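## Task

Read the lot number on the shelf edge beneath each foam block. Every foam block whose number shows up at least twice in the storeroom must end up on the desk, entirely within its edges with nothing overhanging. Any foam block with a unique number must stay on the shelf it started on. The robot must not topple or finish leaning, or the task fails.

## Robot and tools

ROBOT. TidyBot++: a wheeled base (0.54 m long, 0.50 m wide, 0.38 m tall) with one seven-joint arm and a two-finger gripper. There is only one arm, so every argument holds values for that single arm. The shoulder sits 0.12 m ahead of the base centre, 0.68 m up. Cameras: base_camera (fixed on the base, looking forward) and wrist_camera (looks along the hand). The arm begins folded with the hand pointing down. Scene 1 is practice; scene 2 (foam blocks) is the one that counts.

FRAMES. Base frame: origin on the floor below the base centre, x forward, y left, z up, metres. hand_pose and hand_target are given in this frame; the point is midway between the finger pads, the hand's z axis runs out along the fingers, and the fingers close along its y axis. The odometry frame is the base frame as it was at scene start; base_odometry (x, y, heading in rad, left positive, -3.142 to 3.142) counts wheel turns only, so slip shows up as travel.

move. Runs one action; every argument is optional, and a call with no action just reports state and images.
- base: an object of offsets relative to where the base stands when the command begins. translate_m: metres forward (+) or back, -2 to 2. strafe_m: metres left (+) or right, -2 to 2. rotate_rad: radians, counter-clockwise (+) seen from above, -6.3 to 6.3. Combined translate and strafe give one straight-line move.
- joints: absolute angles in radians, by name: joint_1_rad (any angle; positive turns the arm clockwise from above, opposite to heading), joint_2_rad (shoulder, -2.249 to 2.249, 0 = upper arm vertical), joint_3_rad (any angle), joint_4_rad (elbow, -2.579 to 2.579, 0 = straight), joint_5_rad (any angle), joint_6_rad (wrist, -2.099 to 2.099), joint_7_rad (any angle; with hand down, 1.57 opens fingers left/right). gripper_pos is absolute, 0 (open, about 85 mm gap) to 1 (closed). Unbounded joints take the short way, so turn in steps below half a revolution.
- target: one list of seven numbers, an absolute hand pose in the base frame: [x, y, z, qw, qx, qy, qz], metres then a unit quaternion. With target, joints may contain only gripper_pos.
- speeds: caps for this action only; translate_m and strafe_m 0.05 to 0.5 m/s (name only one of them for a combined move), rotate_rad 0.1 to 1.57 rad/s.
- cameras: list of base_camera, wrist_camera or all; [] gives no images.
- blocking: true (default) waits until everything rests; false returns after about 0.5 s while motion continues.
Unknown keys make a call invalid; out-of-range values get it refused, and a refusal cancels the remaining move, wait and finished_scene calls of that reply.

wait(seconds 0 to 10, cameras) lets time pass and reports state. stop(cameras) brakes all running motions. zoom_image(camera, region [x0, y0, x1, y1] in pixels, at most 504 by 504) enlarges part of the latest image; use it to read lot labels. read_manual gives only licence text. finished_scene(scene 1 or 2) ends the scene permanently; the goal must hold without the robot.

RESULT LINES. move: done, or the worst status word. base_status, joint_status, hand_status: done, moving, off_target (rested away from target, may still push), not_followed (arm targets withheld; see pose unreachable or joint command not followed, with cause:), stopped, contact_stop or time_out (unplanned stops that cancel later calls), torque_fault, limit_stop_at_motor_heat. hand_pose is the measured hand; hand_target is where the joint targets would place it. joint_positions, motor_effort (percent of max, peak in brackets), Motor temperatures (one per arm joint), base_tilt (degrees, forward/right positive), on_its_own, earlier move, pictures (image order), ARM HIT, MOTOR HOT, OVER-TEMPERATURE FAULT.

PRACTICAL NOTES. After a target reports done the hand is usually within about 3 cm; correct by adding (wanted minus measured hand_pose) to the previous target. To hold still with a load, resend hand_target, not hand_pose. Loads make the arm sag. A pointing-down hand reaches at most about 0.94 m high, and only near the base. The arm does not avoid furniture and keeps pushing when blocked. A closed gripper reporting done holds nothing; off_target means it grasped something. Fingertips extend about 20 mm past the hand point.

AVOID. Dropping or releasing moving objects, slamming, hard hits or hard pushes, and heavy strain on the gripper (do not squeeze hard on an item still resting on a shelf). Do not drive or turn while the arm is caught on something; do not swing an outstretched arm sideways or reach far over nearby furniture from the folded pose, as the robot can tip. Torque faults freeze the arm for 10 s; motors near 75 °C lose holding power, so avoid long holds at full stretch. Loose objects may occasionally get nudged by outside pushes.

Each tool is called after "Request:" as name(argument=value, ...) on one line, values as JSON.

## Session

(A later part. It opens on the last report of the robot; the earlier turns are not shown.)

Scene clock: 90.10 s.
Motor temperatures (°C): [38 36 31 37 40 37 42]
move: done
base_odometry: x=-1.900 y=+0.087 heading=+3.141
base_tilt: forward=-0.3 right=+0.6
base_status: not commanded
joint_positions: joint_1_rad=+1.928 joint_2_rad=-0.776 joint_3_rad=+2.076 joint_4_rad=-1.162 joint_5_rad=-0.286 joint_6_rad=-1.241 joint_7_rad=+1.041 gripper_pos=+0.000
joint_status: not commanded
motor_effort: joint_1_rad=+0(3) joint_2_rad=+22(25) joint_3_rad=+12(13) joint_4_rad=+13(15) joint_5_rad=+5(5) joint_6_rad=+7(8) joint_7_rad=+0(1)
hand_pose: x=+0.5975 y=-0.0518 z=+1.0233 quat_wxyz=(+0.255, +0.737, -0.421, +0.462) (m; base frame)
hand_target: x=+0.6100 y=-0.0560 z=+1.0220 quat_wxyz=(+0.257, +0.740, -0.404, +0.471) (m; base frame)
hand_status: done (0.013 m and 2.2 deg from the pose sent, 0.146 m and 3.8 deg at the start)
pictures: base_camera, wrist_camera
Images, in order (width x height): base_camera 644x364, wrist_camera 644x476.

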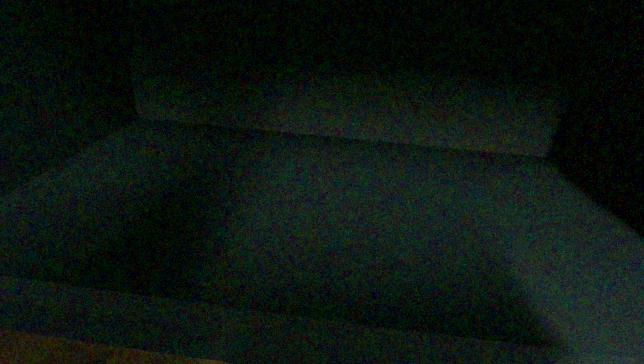

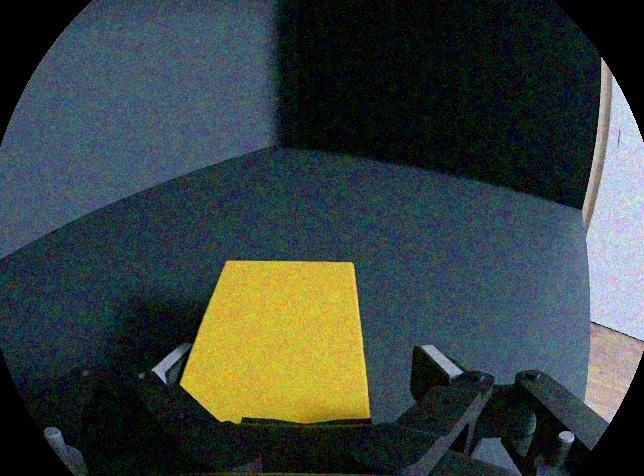

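Request:
move(target=[0.622, -0.047, 1.02, 0.257, 0.740, -0.404, 0.471], cameras=["wrist_camera"])

Request:
move(joints={"gripper_pos": 0.55}, cameras=["wrist_camera"])

Scene clock: 91.00 s.
Motor temperatures (°C): [38 36 31 37 40 37 42]
move: done
base_odometry: x=-1.900 y=+0.087 heading=+3.141
base_tilt: forward=-0.3 right=+0.6
base_status: not commanded
joint_positions: joint_1_rad=+1.959 joint_2_rad=-0.781 joint_3_rad=+2.068 joint_4_rad=-1.148 joint_5_rad=-0.286 joint_6_rad=-1.240 joint_7_rad=+1.041 gripper_pos=+0.000
joint_status: not commanded
motor_effort: joint_1_rad=+0(2) joint_2_rad=+22(24) joint_3_rad=+13(13) joint_4_rad=+12(14) joint_5_rad=+4(5) joint_6_rad=+7(8) joint_7_rad=+0(1)
hand_pose: x=+0.6014 y=-0.0596 z=+1.0258 quat_wxyz=(+0.263, +0.732, -0.424, +0.463) (m; base frame)
hand_target: x=+0.6220 y=-0.0470 z=+1.0200 quat_wxyz=(+0.257, +0.740, -0.404, +0.471) (m; base frame)
hand_status: done (0.025 m and 2.8 deg from the pose sent, 0.025 m and 2.2 deg at the start)
pictures: wrist_camera
Images, in order (width x height): wrist_camera 644x476.

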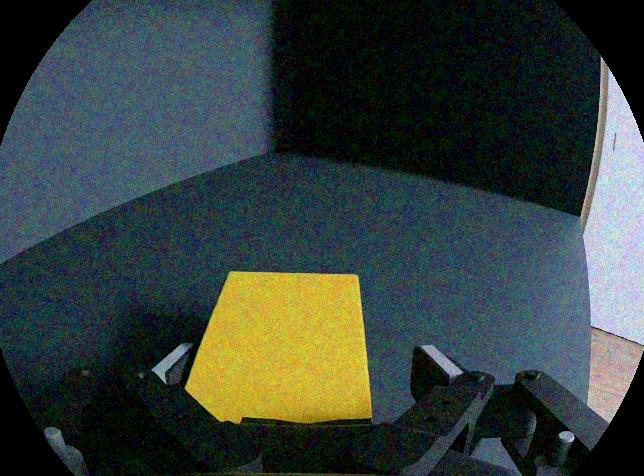

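Scene clock: 91.83 s.
Motor temperatures (°C): [38 36 31 37 40 37 42]
move: off_target
base_odometry: x=-1.900 y=+0.087 heading=+3.141
base_tilt: forward=-0.3 right=+0.6
base_status: not commanded
joint_positions: joint_1_rad=+1.959 joint_2_rad=-0.781 joint_3_rad=+2.068 joint_4_rad=-1.146 joint_5_rad=-0.286 joint_6_rad=-1.239 joint_7_rad=+1.041 gripper_pos=+0.387
joint_status: gripper_pos off_target (ended at +0.387, target +0.550)
motor_effort: joint_1_rad=-1(1) joint_2_rad=+22(23) joint_3_rad=+11(13) joint_4_rad=+12(13) joint_5_rad=+3(5) joint_6_rad=+6(7) joint_7_rad=+0(1)
hand_pose: x=+0.6018 y=-0.0592 z=+1.0263 quat_wxyz=(+0.263, +0.732, -0.424, +0.463) (m; base frame)
hand_target: x=+0.6220 y=-0.0470 z=+1.0200 quat_wxyz=(+0.257, +0.740, -0.404, +0.471) (m; base frame)
hand_status: not commanded
pictures: wrist_camera
Images, in order (width x height): wrist_camera 644x476.

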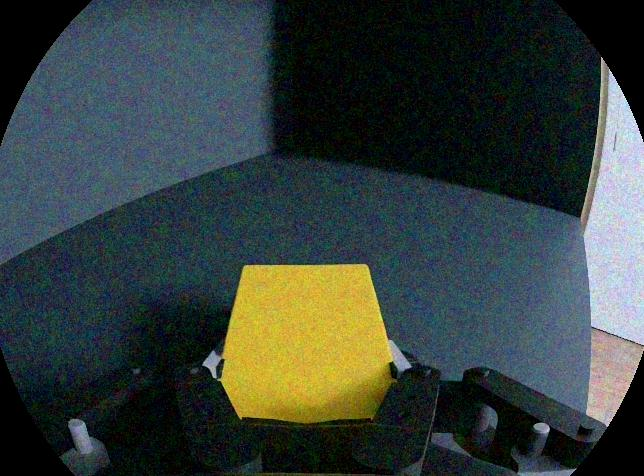

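Request:
move(target=[0.59, -0.03, 1.09, 0.257, 0.740, -0.404, 0.471], cameras=["wrist_camera"])

Request:
move(base={"translate_m": -0.85}, cameras=["wrist_camera"])

Request:
move(target=[0.53, 0.0, 0.92, 0, 0.906, 0, 0.423], cameras=["wrist_camera"])

Request:
move(base={"rotate_rad": -1.57}, cameras=["wrist_camera"])

Scene clock: 93.67 s.
Motor temperatures (°C): [38 36 31 37 40 37 42]
move: done
base_odometry: x=-1.900 y=+0.087 heading=+3.141
base_tilt: forward=-0.3 right=+0.6
base_status: not commanded
joint_positions: joint_1_rad=+1.972 joint_2_rad=-0.721 joint_3_rad=+2.097 joint_4_rad=-0.916 joint_5_rad=-0.286 joint_6_rad=-1.374 joint_7_rad=+1.046 gripper_pos=+0.387
joint_status: not commanded
motor_effort: joint_1_rad=+0(1) joint_2_rad=+23(24) joint_3_rad=+11(13) joint_4_rad=+11(14) joint_5_rad=+5(5) joint_6_rad=+7(8) joint_7_rad=+0(1)
hand_pose: x=+0.5956 y=-0.0276 z=+1.0959 quat_wxyz=(+0.254, +0.728, -0.405, +0.491) (m; base frame)
hand_target: x=+0.5900 y=-0.0300 z=+1.0900 quat_wxyz=(+0.257, +0.740, -0.404, +0.471) (m; base frame)
hand_status: done (0.009 m and 2.7 deg from the pose sent, 0.071 m and 2.7 deg at the start)
pictures: wrist_camera
Images, in order (width x height): wrist_camera 644x476.

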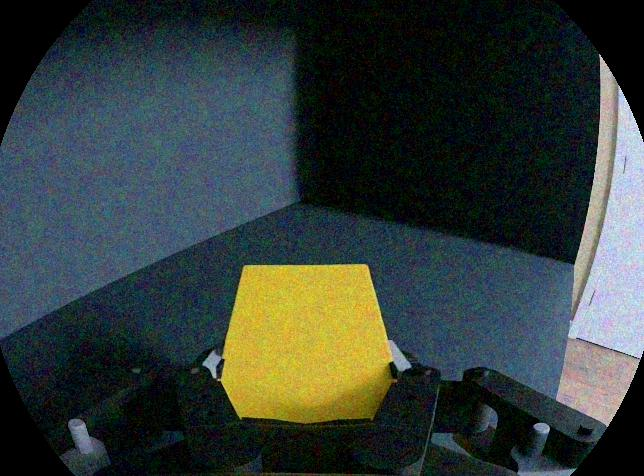

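Scene clock: 96.83 s.
Motor temperatures (°C): [38 36 30 37 40 37 42]
move: done
base_odometry: x=-1.050 y=+0.086 heading=-3.141
base_tilt: forward=-0.3 right=+0.6
base_status: done
joint_positions: joint_1_rad=+1.980 joint_2_rad=-0.717 joint_3_rad=+2.099 joint_4_rad=-0.915 joint_5_rad=-0.286 joint_6_rad=-1.379 joint_7_rad=+1.046 gripper_pos=+0.387
joint_status: not commanded
motor_effort: joint_1_rad=-1(2) joint_2_rad=+23(26) joint_3_rad=+11(12) joint_4_rad=+11(13) joint_5_rad=+5(6) joint_6_rad=+7(9) joint_7_rad=+0(1)
hand_pose: x=+0.5932 y=-0.0335 z=+1.0964 quat_wxyz=(+0.255, +0.726, -0.411, +0.489) (m; base frame)
hand_target: x=+0.5900 y=-0.0300 z=+1.0900 quat_wxyz=(+0.257, +0.740, -0.404, +0.471) (m; base frame)
hand_status: not commanded
pictures: wrist_camera
Images, in order (width x height): wrist_camera 644x476.

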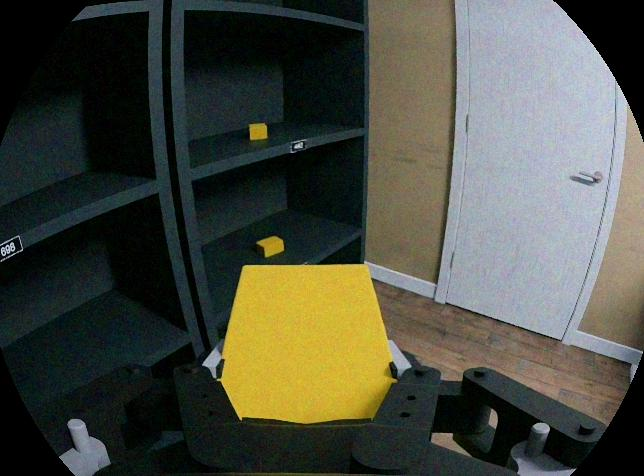

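Scene clock: 99.93 s.
Motor temperatures (°C): [38 36 30 37 40 37 42]
move: done
base_odometry: x=-1.050 y=+0.086 heading=-3.141
base_tilt: forward=-0.4 right=+0.6
base_status: not commanded
joint_positions: joint_1_rad=+0.012 joint_2_rad=-0.356 joint_3_rad=+3.133 joint_4_rad=-1.748 joint_5_rad=-0.069 joint_6_rad=-0.886 joint_7_rad=+1.528 gripper_pos=+0.387
joint_status: not commanded
motor_effort: joint_1_rad=+0(2) joint_2_rad=-8(24) joint_3_rad=+1(11) joint_4_rad=+21(22) joint_5_rad=+0(5) joint_6_rad=+7(9) joint_7_rad=+0(1)
hand_pose: x=+0.5184 y=+0.0169 z=+0.9304 quat_wxyz=(-0.040, +0.907, -0.030, +0.418) (m; base frame)
hand_target: x=+0.5300 y=+0.0000 z=+0.9200 quat_wxyz=(+0.000, +0.906, +0.000, +0.423) (m; base frame)
hand_status: done (0.023 m and 5.8 deg from the pose sent, 0.190 m and 60.3 deg at the start)
pictures: wrist_camera
Images, in order (width x height): wrist_camera 644x476.

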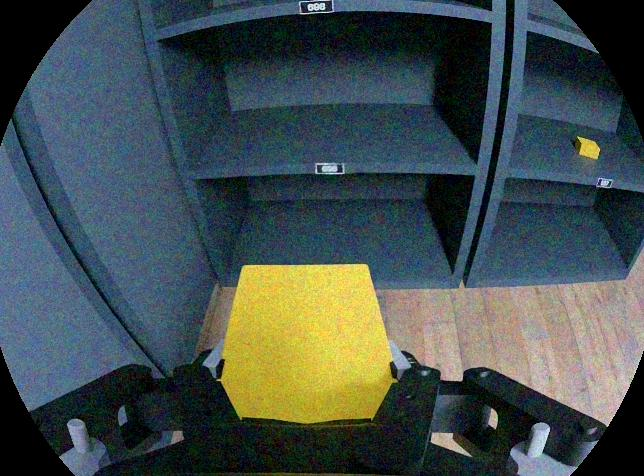

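Scene clock: 102.27 s.
Motor temperatures (°C): [38 36 30 37 40 37 42]
move: done
base_odometry: x=-1.050 y=+0.086 heading=+1.573
base_tilt: forward=-0.3 right=+0.6
base_status: done
joint_positions: joint_1_rad=+0.007 joint_2_rad=-0.349 joint_3_rad=+3.144 joint_4_rad=-1.748 joint_5_rad=-0.062 joint_6_rad=-0.880 joint_7_rad=+1.529 gripper_pos=+0.387
joint_status: not commanded
motor_effort: joint_1_rad=-1(2) joint_2_rad=-8(10) joint_3_rad=+1(3) joint_4_rad=+21(22) joint_5_rad=+0(1) joint_6_rad=+7(7) joint_7_rad=+0(1)
hand_pose: x=+0.5214 y=+0.0120 z=+0.9293 quat_wxyz=(-0.037, +0.907, -0.031, +0.418) (m; base frame)
hand_target: x=+0.5300 y=+0.0000 z=+0.9200 quat_wxyz=(+0.000, +0.906, +0.000, +0.423) (m; base frame)
hand_status: not commanded
pictures: wrist_camera
Images, in order (width x height): wrist_camera 644x476.

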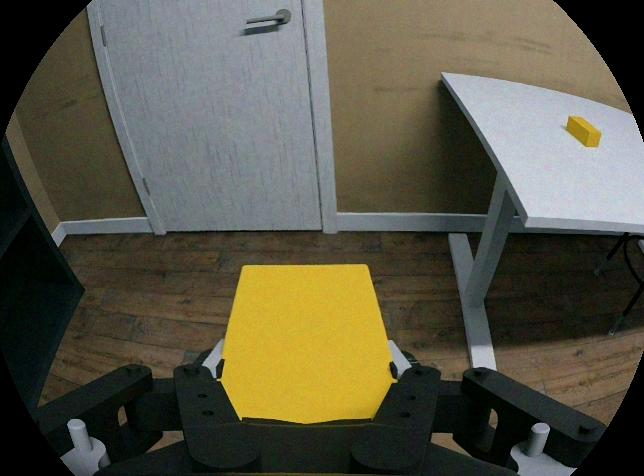

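Request:
move(base={"translate_m": 0.395, "strafe_m": -1.05}, cameras=["wrist_camera"])

Request:
move(target=[0.74, 0.0, 0.765, 0, 0.906, 0, 0.423], cameras=["wrist_camera"])

Request:
move(target=[0.74, 0.0, 0.745, 0, 0.906, 0, 0.423], cameras=[])

Request:
move(target=[0.74, 0.0, 0.733, 0, 0.906, 0, 0.423], cameras=["wrist_camera"])

Scene clock: 106.03 s.
Motor temperatures (°C): [38 36 30 37 40 37 42]
move: done
base_odometry: x=-0.001 y=+0.483 heading=+1.572
base_tilt: forward=-0.3 right=+0.6
base_status: done
joint_positions: joint_1_rad=+0.007 joint_2_rad=-0.349 joint_3_rad=+3.145 joint_4_rad=-1.748 joint_5_rad=-0.061 joint_6_rad=-0.880 joint_7_rad=+1.530 gripper_pos=+0.387
joint_status: not commanded
motor_effort: joint_1_rad=+0(1) joint_2_rad=-8(9) joint_3_rad=+1(3) joint_4_rad=+21(22) joint_5_rad=+0(1) joint_6_rad=+7(8) joint_7_rad=+0(1)
hand_pose: x=+0.5214 y=+0.0117 z=+0.9292 quat_wxyz=(-0.037, +0.907, -0.031, +0.418) (m; base frame)
hand_target: x=+0.5300 y=+0.0000 z=+0.9200 quat_wxyz=(+0.000, +0.906, +0.000, +0.423) (m; base frame)
hand_status: not commanded
pictures: wrist_camera
Images, in order (width x height): wrist_camera 644x476.

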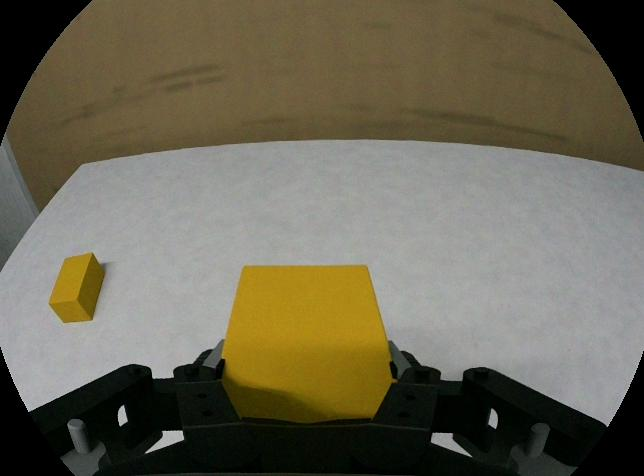

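Scene clock: 107.87 s.
Motor temperatures (°C): [38 36 30 37 40 37 42]
move: done
base_odometry: x=-0.001 y=+0.483 heading=+1.572
base_tilt: forward=-0.3 right=+0.6
base_status: not commanded
joint_positions: joint_1_rad=+0.007 joint_2_rad=+0.198 joint_3_rad=+3.145 joint_4_rad=-1.748 joint_5_rad=-0.061 joint_6_rad=-0.341 joint_7_rad=+1.545 gripper_pos=+0.387
joint_status: not commanded
motor_effort: joint_1_rad=-1(1) joint_2_rad=-27(28) joint_3_rad=+0(1) joint_4_rad=+20(22) joint_5_rad=+1(1) joint_6_rad=+7(8) joint_7_rad=+0(1)
hand_pose: x=+0.7292 y=+0.0015 z=+0.7746 quat_wxyz=(-0.024, +0.909, -0.038, +0.414) (m; base frame)
hand_target: x=+0.7400 y=+0.0000 z=+0.7650 quat_wxyz=(+0.000, +0.906, +0.000, +0.423) (m; base frame)
hand_status: done (0.015 m and 5.3 deg from the pose sent, 0.274 m and 5.6 deg at the start)
pictures: wrist_camera
Images, in order (width x height): wrist_camera 644x476.

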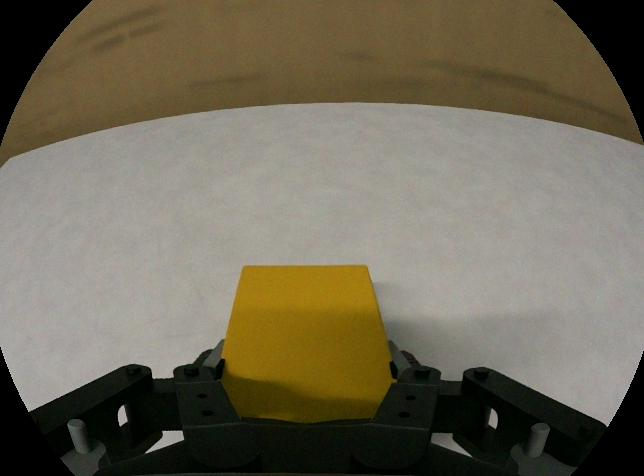

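Scene clock: 108.57 s.
Motor temperatures (°C): [38 36 30 37 40 37 42]
move: done
base_odometry: x=-0.001 y=+0.483 heading=+1.572
base_tilt: forward=-0.3 right=+0.6
base_status: not commanded
joint_positions: joint_1_rad=+0.007 joint_2_rad=+0.212 joint_3_rad=+3.145 joint_4_rad=-1.774 joint_5_rad=-0.061 joint_6_rad=-0.268 joint_7_rad=+1.546 gripper_pos=+0.387
joint_status: not commanded
motor_effort: joint_1_rad=+0(1) joint_2_rad=-25(27) joint_3_rad=+0(1) joint_4_rad=+19(20) joint_5_rad=+0(1) joint_6_rad=+7(7) joint_7_rad=+0(1)
hand_pose: x=+0.7368 y=+0.0001 z=+0.7700 quat_wxyz=(-0.023, +0.902, -0.039, +0.429) (m; base frame)
hand_target: x=+0.7400 y=+0.0000 z=+0.7450 quat_wxyz=(+0.000, +0.906, +0.000, +0.423) (m; base frame)
hand_status: done (0.025 m and 5.3 deg from the pose sent, 0.032 m and 5.3 deg at the start)
pictures: none
No camera images: "cameras" was empty.

Scene clock: 109.20 s.
Motor temperatures (°C): [38 36 30 37 40 37 42]
move: off_target
base_odometry: x=-0.001 y=+0.483 heading=+1.572
base_tilt: forward=-0.3 right=+0.6
base_status: not commanded
joint_positions: joint_1_rad=+0.007 joint_2_rad=+0.215 joint_3_rad=+3.145 joint_4_rad=-1.792 joint_5_rad=-0.061 joint_6_rad=-0.227 joint_7_rad=+1.546 gripper_pos=+0.387
joint_status: not commanded
motor_effort: joint_1_rad=+1(1) joint_2_rad=-23(26) joint_3_rad=+1(1) joint_4_rad=+18(19) joint_5_rad=+1(1) joint_6_rad=+7(7) joint_7_rad=+0(1)
hand_pose: x=+0.7392 y=-0.0006 z=+0.7685 quat_wxyz=(-0.022, +0.898, -0.040, +0.438) (m; base frame)
hand_target: x=+0.7400 y=+0.0000 z=+0.7330 quat_wxyz=(+0.000, +0.906, +0.000, +0.423) (m; base frame)
hand_status: off_target (0.036 m and 5.6 deg from the pose sent, 0.037 m and 5.3 deg at the start)
pictures: wrist_camera
Images, in order (width x height): wrist_camera 644x476.

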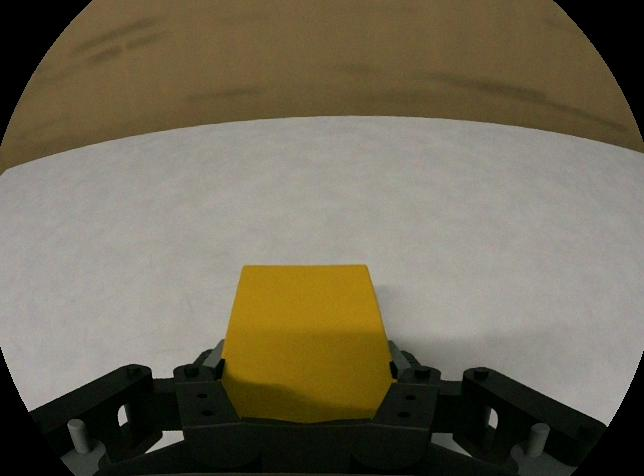

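Request:
move(target=[0.74, 0.0, 0.785, 0, 0.848, 0, 0.53], cameras=["wrist_camera"])

Request:
move(target=[0.74, 0.0, 0.755, 0, 0.848, 0, 0.53], cameras=["wrist_camera"])

Request:
move(target=[0.74, 0.0, 0.74, 0, 0.848, 0, 0.53], cameras=["wrist_camera"])

Scene clock: 110.90 s.
Motor temperatures (°C): [38 36 30 37 40 38 42]
move: done
base_odometry: x=-0.001 y=+0.483 heading=+1.572
base_tilt: forward=-0.3 right=+0.6
base_status: not commanded
joint_positions: joint_1_rad=+0.007 joint_2_rad=+0.196 joint_3_rad=+3.145 joint_4_rad=-1.940 joint_5_rad=-0.052 joint_6_rad=+0.073 joint_7_rad=+1.546 gripper_pos=+0.387
joint_status: not commanded
motor_effort: joint_1_rad=+0(1) joint_2_rad=-26(27) joint_3_rad=+0(1) joint_4_rad=+19(21) joint_5_rad=+1(1) joint_6_rad=+8(9) joint_7_rad=+0(1)
hand_pose: x=+0.7409 y=-0.0061 z=+0.7795 quat_wxyz=(-0.015, +0.857, -0.038, +0.514) (m; base frame)
hand_target: x=+0.7400 y=+0.0000 z=+0.7850 quat_wxyz=(+0.000, +0.848, +0.000, +0.530) (m; base frame)
hand_status: done (0.008 m and 5.2 deg from the pose sent, 0.017 m and 13.1 deg at the start)
pictures: wrist_camera
Images, in order (width x height): wrist_camera 644x476.

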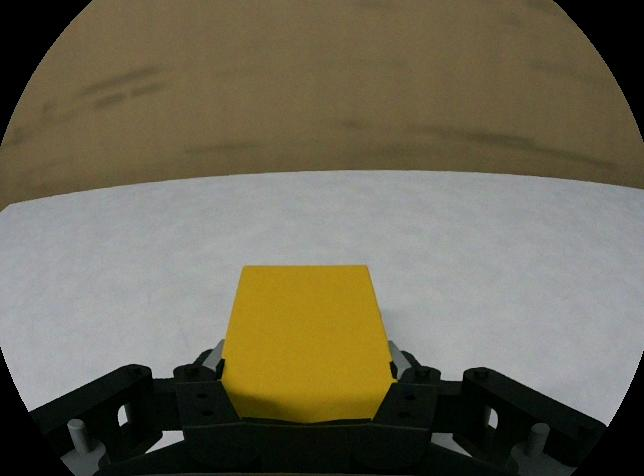

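Scene clock: 111.97 s.
Motor temperatures (°C): [38 36 30 37 40 38 42]
move: done
base_odometry: x=-0.001 y=+0.483 heading=+1.572
base_tilt: forward=-0.3 right=+0.6
base_status: not commanded
joint_positions: joint_1_rad=+0.007 joint_2_rad=+0.218 joint_3_rad=+3.145 joint_4_rad=-1.998 joint_5_rad=-0.052 joint_6_rad=+0.181 joint_7_rad=+1.546 gripper_pos=+0.387
joint_status: not commanded
motor_effort: joint_1_rad=+0(1) joint_2_rad=-26(27) joint_3_rad=+0(0) joint_4_rad=+20(21) joint_5_rad=+1(1) joint_6_rad=+9(9) joint_7_rad=+0(1)
hand_pose: x=+0.7396 y=-0.0078 z=+0.7647 quat_wxyz=(-0.013, +0.850, -0.039, +0.526) (m; base frame)
hand_target: x=+0.7400 y=+0.0000 z=+0.7550 quat_wxyz=(+0.000, +0.848, +0.000, +0.530) (m; base frame)
hand_status: done (0.012 m and 4.7 deg from the pose sent, 0.025 m and 5.2 deg at the start)
pictures: wrist_camera
Images, in order (width x height): wrist_camera 644x476.

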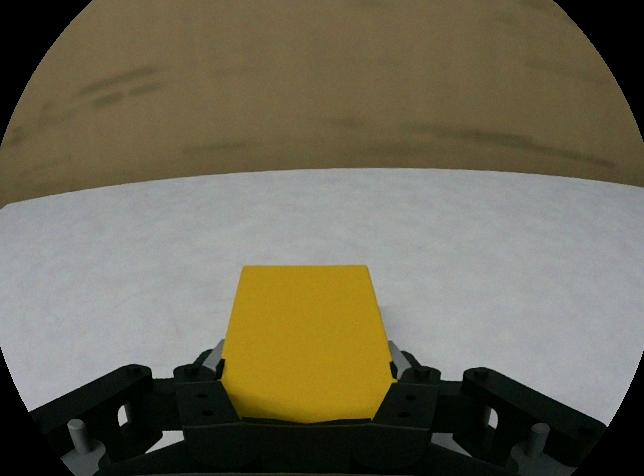

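Scene clock: 112.60 s.
Motor temperatures (°C): [38 36 30 37 40 38 42]
move: done
base_odometry: x=-0.001 y=+0.483 heading=+1.572
base_tilt: forward=-0.3 right=+0.6
base_status: not commanded
joint_positions: joint_1_rad=+0.007 joint_2_rad=+0.234 joint_3_rad=+3.145 joint_4_rad=-2.021 joint_5_rad=-0.052 joint_6_rad=+0.239 joint_7_rad=+1.546 gripper_pos=+0.387
joint_status: not commanded
motor_effort: joint_1_rad=+0(1) joint_2_rad=-25(27) joint_3_rad=+0(1) joint_4_rad=+18(19) joint_5_rad=+1(1) joint_6_rad=+7(8) joint_7_rad=+0(1)
hand_pose: x=+0.7412 y=-0.0087 z=+0.7585 quat_wxyz=(-0.012, +0.845, -0.039, +0.534) (m; base frame)
hand_target: x=+0.7400 y=+0.0000 z=+0.7400 quat_wxyz=(+0.000, +0.848, +0.000, +0.530) (m; base frame)
hand_status: done (0.020 m and 4.7 deg from the pose sent, 0.026 m and 4.7 deg at the start)
pictures: wrist_camera
Images, in order (width x height): wrist_camera 644x476.

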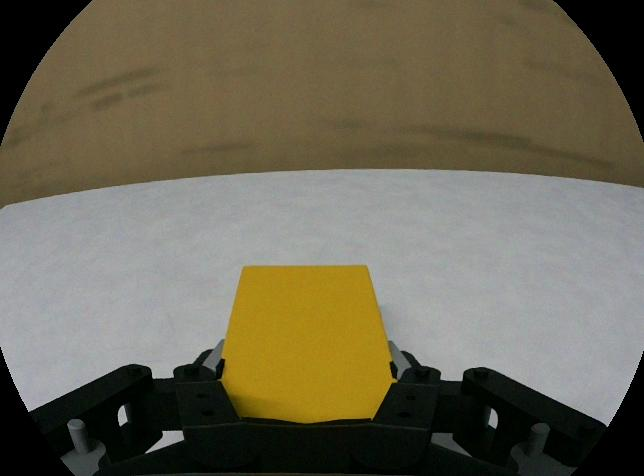

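Request:
move(target=[0.74, 0.0, 0.731, 0, 0.848, 0, 0.53], cameras=[])

Request:
move(joints={"gripper_pos": 0.0}, cameras=["wrist_camera"])

Request:
move(target=[0.69, 0.0, 0.80, 0, 0.848, 0, 0.53], cameras=["wrist_camera"])

Request:
move(joints={"joint_1_rad":0,"joint_2_rad":-0.34,"joint_3_rad":3.14,"joint_4_rad":-2.28,"joint_5_rad":0,"joint_6_rad":0.2,"joint_7_rad":1.57}, cameras=["wrist_camera"])

Request:
move(base={"translate_m": -0.4}, cameras=["wrist_camera"])

Request:
move(base={"rotate_rad": -2.1})

Scene clock: 113.57 s.
Motor temperatures (°C): [38 36 30 37 40 38 42]
move: done
base_odometry: x=-0.001 y=+0.483 heading=+1.572
base_tilt: forward=-0.3 right=+0.6
base_status: not commanded
joint_positions: joint_1_rad=+0.007 joint_2_rad=+0.239 joint_3_rad=+3.145 joint_4_rad=-2.032 joint_5_rad=-0.052 joint_6_rad=+0.274 joint_7_rad=+1.546 gripper_pos=+0.387
joint_status: not commanded
motor_effort: joint_1_rad=+0(1) joint_2_rad=-24(26) joint_3_rad=+1(1) joint_4_rad=+17(18) joint_5_rad=+1(1) joint_6_rad=+8(8) joint_7_rad=+0(1)
hand_pose: x=+0.7422 y=-0.0092 z=+0.7586 quat_wxyz=(-0.011, +0.840, -0.039, +0.541) (m; base frame)
hand_target: x=+0.7400 y=+0.0000 z=+0.7310 quat_wxyz=(+0.000, +0.848, +0.000, +0.530) (m; base frame)
hand_status: done (0.029 m and 4.9 deg from the pose sent, 0.029 m and 4.7 deg at the start)
pictures: none
No camera images: "cameras" was empty.

Scene clock: 114.40 s.
Motor temperatures (°C): [38 36 30 37 40 38 42]
move: done
base_odometry: x=-0.001 y=+0.483 heading=+1.572
base_tilt: forward=-0.3 right=+0.6
base_status: not commanded
joint_positions: joint_1_rad=+0.007 joint_2_rad=+0.252 joint_3_rad=+3.145 joint_4_rad=-2.035 joint_5_rad=-0.052 joint_6_rad=+0.274 joint_7_rad=+1.546 gripper_pos=+0.000
joint_status: all done
motor_effort: joint_1_rad=+0(1) joint_2_rad=-26(27) joint_3_rad=+0(1) joint_4_rad=+18(19) joint_5_rad=+1(1) joint_6_rad=+8(8) joint_7_rad=+0(0)
hand_pose: x=+0.7423 y=-0.0092 z=+0.7493 quat_wxyz=(-0.011, +0.844, -0.039, +0.534) (m; base frame)
hand_target: x=+0.7400 y=+0.0000 z=+0.7310 quat_wxyz=(+0.000, +0.848, +0.000, +0.530) (m; base frame)
hand_status: not commanded
pictures: wrist_camera
Images, in order (width x height): wrist_camera 644x476.

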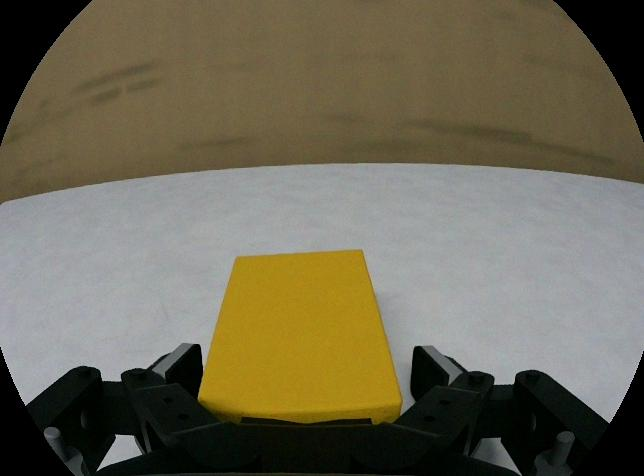

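Scene clock: 115.63 s.
Motor temperatures (°C): [38 36 30 37 40 38 42]
move: done
base_odometry: x=-0.001 y=+0.483 heading=+1.572
base_tilt: forward=-0.3 right=+0.6
base_status: not commanded
joint_positions: joint_1_rad=+0.007 joint_2_rad=+0.051 joint_3_rad=+3.145 joint_4_rad=-2.038 joint_5_rad=-0.035 joint_6_rad=+0.150 joint_7_rad=+1.546 gripper_pos=+0.000
joint_status: not commanded
motor_effort: joint_1_rad=+0(1) joint_2_rad=-21(28) joint_3_rad=+0(0) joint_4_rad=+20(20) joint_5_rad=+1(1) joint_6_rad=+8(9) joint_7_rad=-1(1)
hand_pose: x=+0.7040 y=-0.0062 z=+0.8339 quat_wxyz=(-0.012, +0.824, -0.030, +0.565) (m; base frame)
hand_target: x=+0.6900 y=+0.0000 z=+0.8000 quat_wxyz=(+0.000, +0.848, +0.000, +0.530) (m; base frame)
hand_status: done (0.037 m and 6.2 deg from the pose sent, 0.073 m and 4.7 deg at the start)
pictures: wrist_camera
Images, in order (width x height): wrist_camera 644x476.

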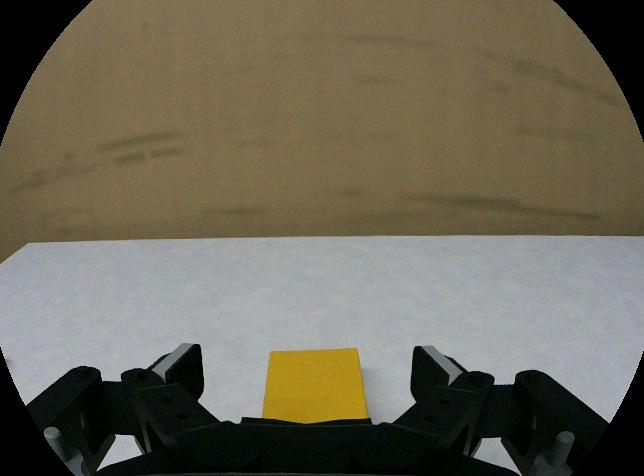

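Scene clock: 117.17 s.
Motor temperatures (°C): [38 36 30 37 40 38 42]
move: done
base_odometry: x=-0.001 y=+0.483 heading=+1.572
base_tilt: forward=-0.4 right=+0.6
base_status: not commanded
joint_positions: joint_1_rad=+0.007 joint_2_rad=-0.333 joint_3_rad=+3.145 joint_4_rad=-2.248 joint_5_rad=-0.035 joint_6_rad=+0.151 joint_7_rad=+1.546 gripper_pos=+0.000
joint_status: all done
motor_effort: joint_1_rad=+0(2) joint_2_rad=-9(23) joint_3_rad=+0(1) joint_4_rad=+21(22) joint_5_rad=+1(2) joint_6_rad=+8(10) joint_7_rad=+0(1)
hand_pose: x=+0.5828 y=-0.0052 z=+0.9134 quat_wxyz=(-0.014, +0.772, -0.029, +0.635) (m; base frame)
hand_target: x=+0.5787 y=+0.0022 z=+0.9126 quat_wxyz=(-0.001, +0.764, +0.000, +0.645) (m; base frame)
hand_status: not commanded
pictures: wrist_camera
Images, in order (width x height): wrist_camera 644x476.

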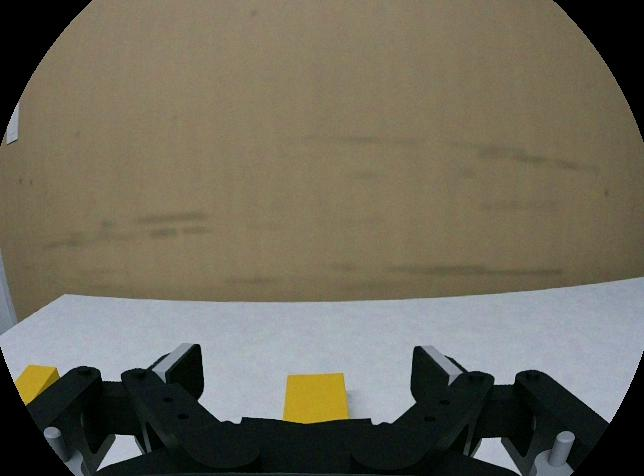

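Scene clock: 119.33 s.
Motor temperatures (°C): [38 36 30 37 40 38 42]
move: done
base_odometry: x=+0.000 y=+0.083 heading=+1.572
base_tilt: forward=-0.4 right=+0.6
base_status: done
joint_positions: joint_1_rad=+0.007 joint_2_rad=-0.342 joint_3_rad=+3.145 joint_4_rad=-2.251 joint_5_rad=-0.035 joint_6_rad=+0.151 joint_7_rad=+1.546 gripper_pos=+0.000
joint_status: not commanded
motor_effort: joint_1_rad=-1(1) joint_2_rad=-9(12) joint_3_rad=+1(1) joint_4_rad=+22(23) joint_5_rad=+1(1) joint_6_rad=+8(9) joint_7_rad=+0(1)
hand_pose: x=+0.5802 y=-0.0052 z=+0.9159 quat_wxyz=(-0.014, +0.770, -0.029, +0.638) (m; base frame)
hand_target: x=+0.5787 y=+0.0022 z=+0.9126 quat_wxyz=(-0.001, +0.764, +0.000, +0.645) (m; base frame)
hand_status: not commanded
pictures: wrist_camera
Images, in order (width x height): wrist_camera 644x476.

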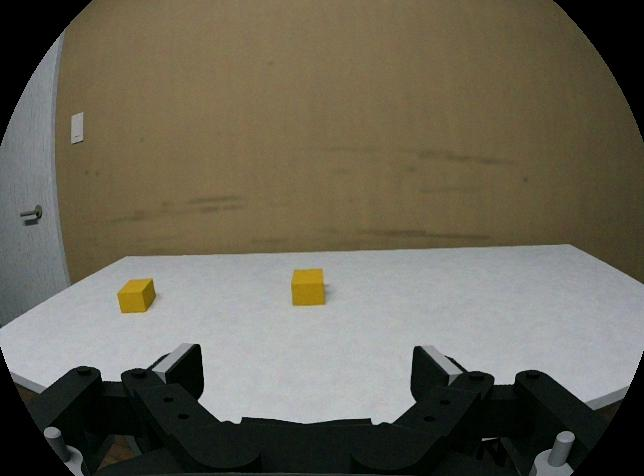

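Scene clock: 121.97 s.
Motor temperatures (°C): [38 36 30 37 40 38 42]
move: done
base_odometry: x=+0.000 y=+0.083 heading=-0.527
base_tilt: forward=-0.3 right=+0.6
base_status: done
joint_positions: joint_1_rad=+0.006 joint_2_rad=-0.342 joint_3_rad=+3.144 joint_4_rad=-2.252 joint_5_rad=-0.035 joint_6_rad=+0.152 joint_7_rad=+1.546 gripper_pos=+0.000
joint_status: not commanded
motor_effort: joint_1_rad=-1(2) joint_2_rad=-8(10) joint_3_rad=+0(3) joint_4_rad=+21(22) joint_5_rad=+1(1) joint_6_rad=+8(9) joint_7_rad=+0(1)
hand_pose: x=+0.5802 y=-0.0047 z=+0.9159 quat_wxyz=(-0.015, +0.770, -0.029, +0.638) (m; base frame)
hand_target: x=+0.5787 y=+0.0022 z=+0.9126 quat_wxyz=(-0.001, +0.764, +0.000, +0.645) (m; base frame)
hand_status: not commanded
pictures: base_camera, wrist_camera
Images, in order (width x height): base_camera 644x364, wrist_camera 644x476.

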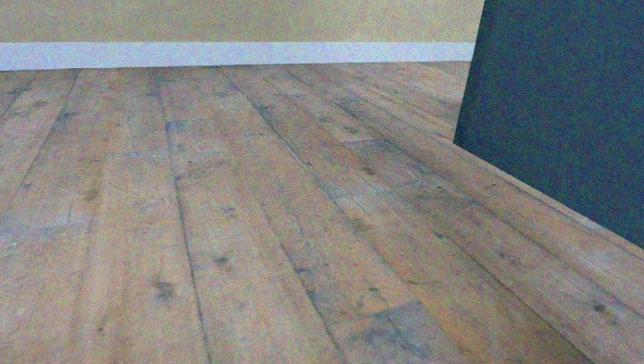

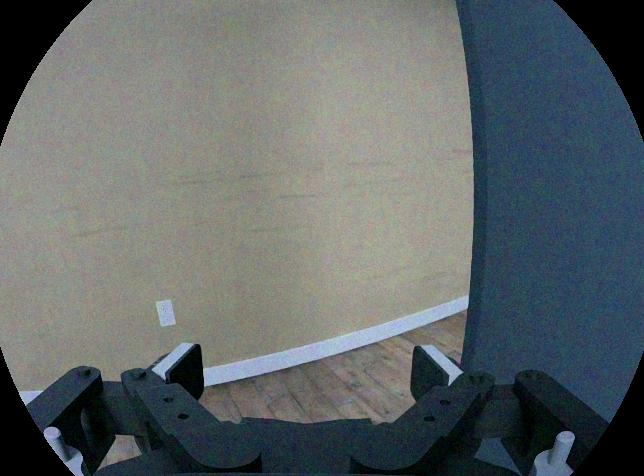

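Request:
move(base={"rotate_rad": -1.043}, cameras=[])

Request:
move(base={"strafe_m": 1.2})

Scene clock: 124.17 s.
Motor temperatures (°C): [38 36 30 37 40 38 42]
move: done
base_odometry: x=+0.000 y=+0.083 heading=-1.569
base_tilt: forward=-0.3 right=+0.6
base_status: done
joint_positions: joint_1_rad=+0.006 joint_2_rad=-0.342 joint_3_rad=+3.144 joint_4_rad=-2.252 joint_5_rad=-0.035 joint_6_rad=+0.152 joint_7_rad=+1.546 gripper_pos=+0.000
joint_status: not commanded
motor_effort: joint_1_rad=-1(2) joint_2_rad=-8(10) joint_3_rad=+1(2) joint_4_rad=+21(22) joint_5_rad=+1(1) joint_6_rad=+9(9) joint_7_rad=+0(1)
hand_pose: x=+0.5802 y=-0.0045 z=+0.9159 quat_wxyz=(-0.015, +0.770, -0.028, +0.638) (m; base frame)
hand_target: x=+0.5787 y=+0.0022 z=+0.9126 quat_wxyz=(-0.001, +0.764, +0.000, +0.645) (m; base frame)
hand_status: not commanded
pictures: none
No camera images: "cameras" was empty.

Scene clock: 127.97 s.
Motor temperatures (°C): [38 36 30 37 40 38 42]
move: done
base_odometry: x=+1.200 y=+0.085 heading=-1.570
base_tilt: forward=-0.3 right=+0.6
base_status: done
joint_positions: joint_1_rad=+0.006 joint_2_rad=-0.342 joint_3_rad=+3.144 joint_4_rad=-2.252 joint_5_rad=-0.035 joint_6_rad=+0.152 joint_7_rad=+1.546 gripper_pos=+0.000
joint_status: not commanded
motor_effort: joint_1_rad=+0(1) joint_2_rad=-8(9) joint_3_rad=+0(2) joint_4_rad=+21(23) joint_5_rad=+1(1) joint_6_rad=+8(10) joint_7_rad=+0(1)
hand_pose: x=+0.5802 y=-0.0044 z=+0.9159 quat_wxyz=(-0.015, +0.770, -0.028, +0.638) (m; base frame)
hand_target: x=+0.5787 y=+0.0022 z=+0.9126 quat_wxyz=(-0.001, +0.764, +0.000, +0.645) (m; base frame)
hand_status: not commanded
pictures: base_camera, wrist_camera
Images, in order (width x height): base_camera 644x364, wrist_camera 644x476.

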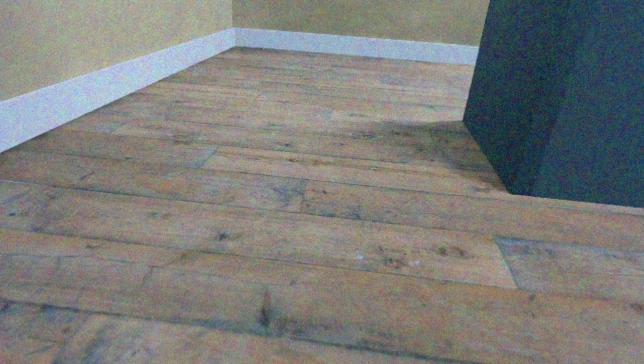

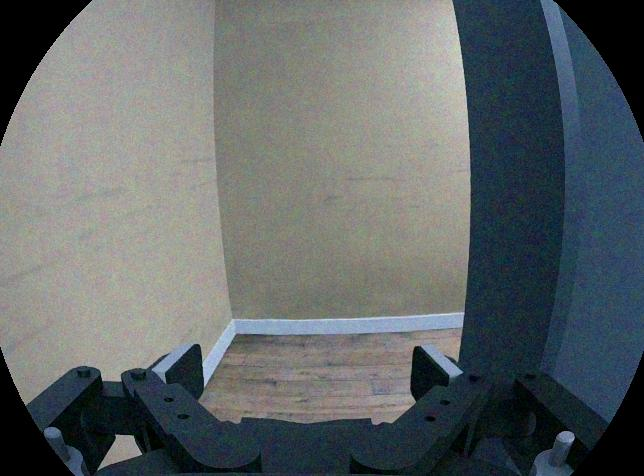

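Request:
move(base={"translate_m": 1.53, "strafe_m": 0.15}, cameras=[])

Request:
move(base={"rotate_rad": -1.57})

Scene clock: 132.57 s.
Motor temperatures (°C): [38 36 30 37 40 38 42]
move: done
base_odometry: x=+1.351 y=-1.445 heading=-1.569
base_tilt: forward=-0.3 right=+0.6
base_status: done
joint_positions: joint_1_rad=+0.006 joint_2_rad=-0.343 joint_3_rad=+3.144 joint_4_rad=-2.252 joint_5_rad=-0.035 joint_6_rad=+0.152 joint_7_rad=+1.546 gripper_pos=+0.000
joint_status: not commanded
motor_effort: joint_1_rad=+0(1) joint_2_rad=-9(11) joint_3_rad=+0(1) joint_4_rad=+21(23) joint_5_rad=+1(1) joint_6_rad=+8(9) joint_7_rad=+0(1)
hand_pose: x=+0.5800 y=-0.0044 z=+0.9158 quat_wxyz=(-0.015, +0.770, -0.028, +0.638) (m; base frame)
hand_target: x=+0.5787 y=+0.0022 z=+0.9126 quat_wxyz=(-0.001, +0.764, +0.000, +0.645) (m; base frame)
hand_status: not commanded
pictures: none
No camera images: "cameras" was empty.

Scene clock: 134.90 s.
Motor temperatures (°C): [38 36 30 37 40 38 42]
move: done
base_odometry: x=+1.351 y=-1.445 heading=-3.139
base_tilt: forward=-0.3 right=+0.6
base_status: done
joint_positions: joint_1_rad=+0.006 joint_2_rad=-0.343 joint_3_rad=+3.144 joint_4_rad=-2.252 joint_5_rad=-0.035 joint_6_rad=+0.152 joint_7_rad=+1.546 gripper_pos=+0.000
joint_status: not commanded
motor_effort: joint_1_rad=+0(2) joint_2_rad=-8(10) joint_3_rad=+1(3) joint_4_rad=+22(22) joint_5_rad=+1(1) joint_6_rad=+8(9) joint_7_rad=+0(1)
hand_pose: x=+0.5800 y=-0.0043 z=+0.9158 quat_wxyz=(-0.015, +0.770, -0.028, +0.638) (m; base frame)
hand_target: x=+0.5787 y=+0.0022 z=+0.9126 quat_wxyz=(-0.001, +0.764, +0.000, +0.645) (m; base frame)
hand_status: not commanded
pictures: base_camera, wrist_camera
Images, in order (width x height): base_camera 644x364, wrist_camera 644x476.

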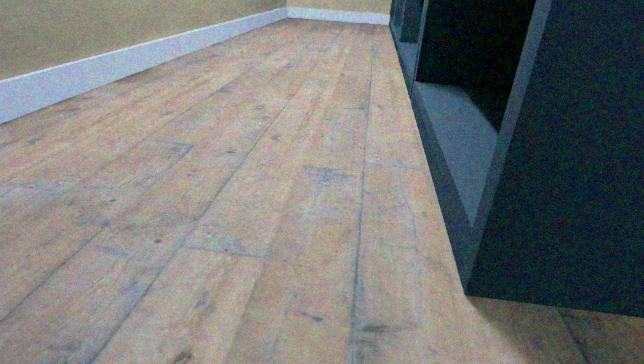

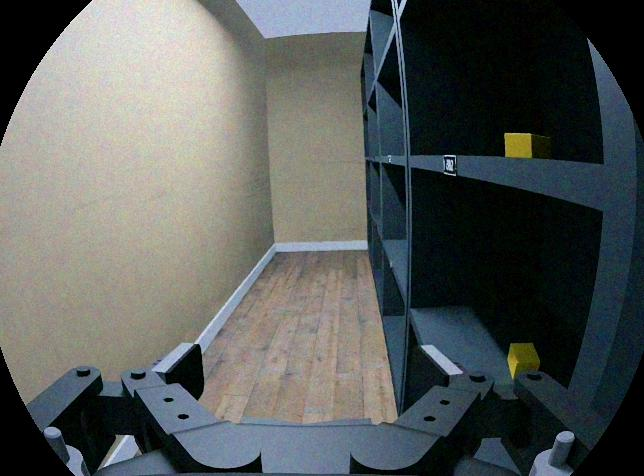

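Request:
move(base={"translate_m": 0.65, "strafe_m": 0.2}, cameras=[])

Request:
move(joints={"joint_1_rad":1.5})

Scene clock: 137.77 s.
Motor temperatures (°C): [38 36 30 37 40 38 42]
move: done
base_odometry: x=+0.701 y=-1.647 heading=-3.139
base_tilt: forward=-0.3 right=+0.6
base_status: done
joint_positions: joint_1_rad=+0.006 joint_2_rad=-0.343 joint_3_rad=+3.144 joint_4_rad=-2.253 joint_5_rad=-0.035 joint_6_rad=+0.152 joint_7_rad=+1.546 gripper_pos=+0.000
joint_status: not commanded
motor_effort: joint_1_rad=+0(1) joint_2_rad=-9(12) joint_3_rad=+0(1) joint_4_rad=+21(23) joint_5_rad=+1(1) joint_6_rad=+8(9) joint_7_rad=+0(1)
hand_pose: x=+0.5798 y=-0.0043 z=+0.9158 quat_wxyz=(-0.015, +0.769, -0.028, +0.638) (m; base frame)
hand_target: x=+0.5787 y=+0.0022 z=+0.9126 quat_wxyz=(-0.001, +0.764, +0.000, +0.645) (m; base frame)
hand_status: not commanded
pictures: none
No camera images: "cameras" was empty.

Scene clock: 140.50 s.
Motor temperatures (°C): [38 36 30 37 40 38 42]
move: done
base_odometry: x=+0.701 y=-1.647 heading=-3.139
base_tilt: forward=-0.4 right=+0.6
base_status: not commanded
joint_positions: joint_1_rad=+1.482 joint_2_rad=-0.343 joint_3_rad=+3.144 joint_4_rad=-2.253 joint_5_rad=-0.035 joint_6_rad=+0.152 joint_7_rad=+1.546 gripper_pos=+0.000
joint_status: all done
motor_effort: joint_1_rad=+0(2) joint_2_rad=-9(10) joint_3_rad=+0(1) joint_4_rad=+21(22) joint_5_rad=+1(1) joint_6_rad=+8(9) joint_7_rad=+0(1)
hand_pose: x=+0.1586 y=-0.4592 z=+0.9158 quat_wxyz=(+0.418, +0.550, -0.538, +0.482) (m; base frame)
hand_target: x=+0.1537 y=-0.4584 z=+0.9126 quat_wxyz=(+0.439, +0.560, -0.521, +0.472) (m; base frame)
hand_status: not commanded
pictures: base_camera, wrist_camera
Images, in order (width x height): base_camera 644x364, wrist_camera 644x476.

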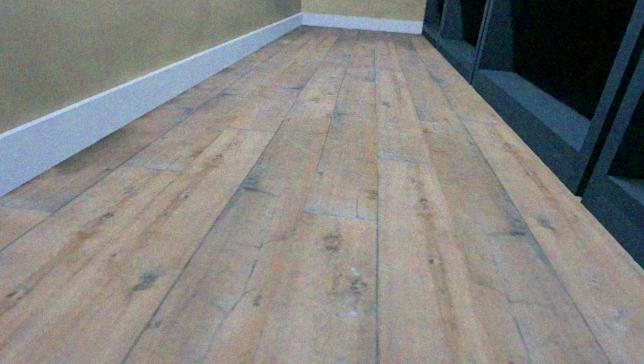

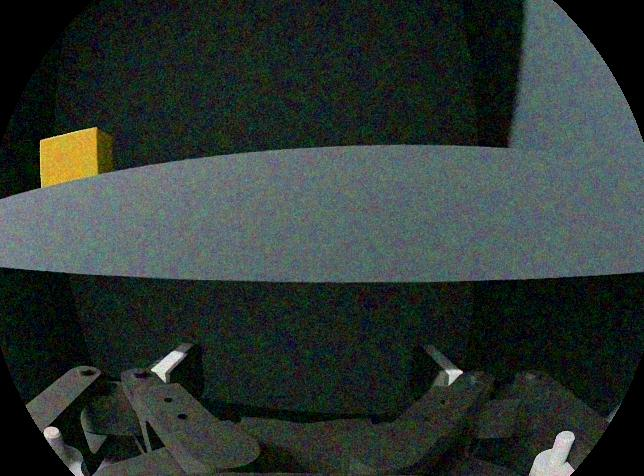

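Request:
move(joints={"joint_1_rad":1.2,"joint_2_rad":-1.1,"joint_4_rad":-2.3,"joint_6_rad":-0.7}, cameras=["wrist_camera"])

Scene clock: 143.07 s.
Motor temperatures (°C): [38 35 30 37 40 38 42]
move: done
base_odometry: x=+0.701 y=-1.647 heading=-3.139
base_tilt: forward=-0.3 right=+0.6
base_status: not commanded
joint_positions: joint_1_rad=+1.219 joint_2_rad=-1.082 joint_3_rad=+3.144 joint_4_rad=-2.268 joint_5_rad=-0.035 joint_6_rad=-0.650 joint_7_rad=+1.546 gripper_pos=+0.000
joint_status: all done
motor_effort: joint_1_rad=+0(2) joint_2_rad=+11(13) joint_3_rad=+1(1) joint_4_rad=+21(23) joint_5_rad=+0(1) joint_6_rad=+8(10) joint_7_rad=+0(1)
hand_pose: x=+0.2017 y=-0.2042 z=+0.9161 quat_wxyz=(+0.327, +0.642, -0.467, +0.512) (m; base frame)
hand_target: x=+0.1977 y=-0.1975 z=+0.8859 quat_wxyz=(+0.329, +0.672, -0.459, +0.480) (m; base frame)
hand_status: not commanded
pictures: wrist_camera
Images, in order (width x height): wrist_camera 644x476.

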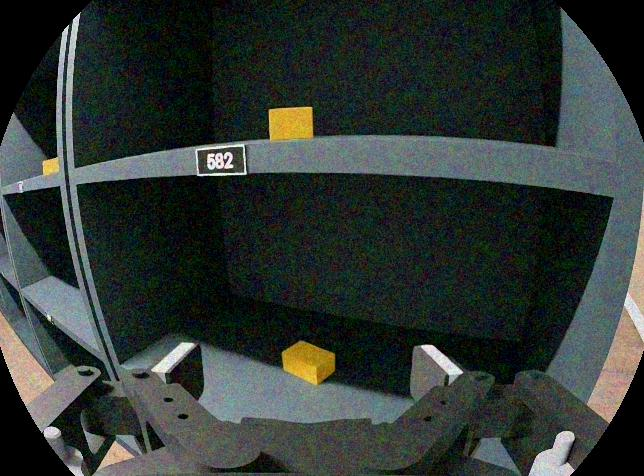

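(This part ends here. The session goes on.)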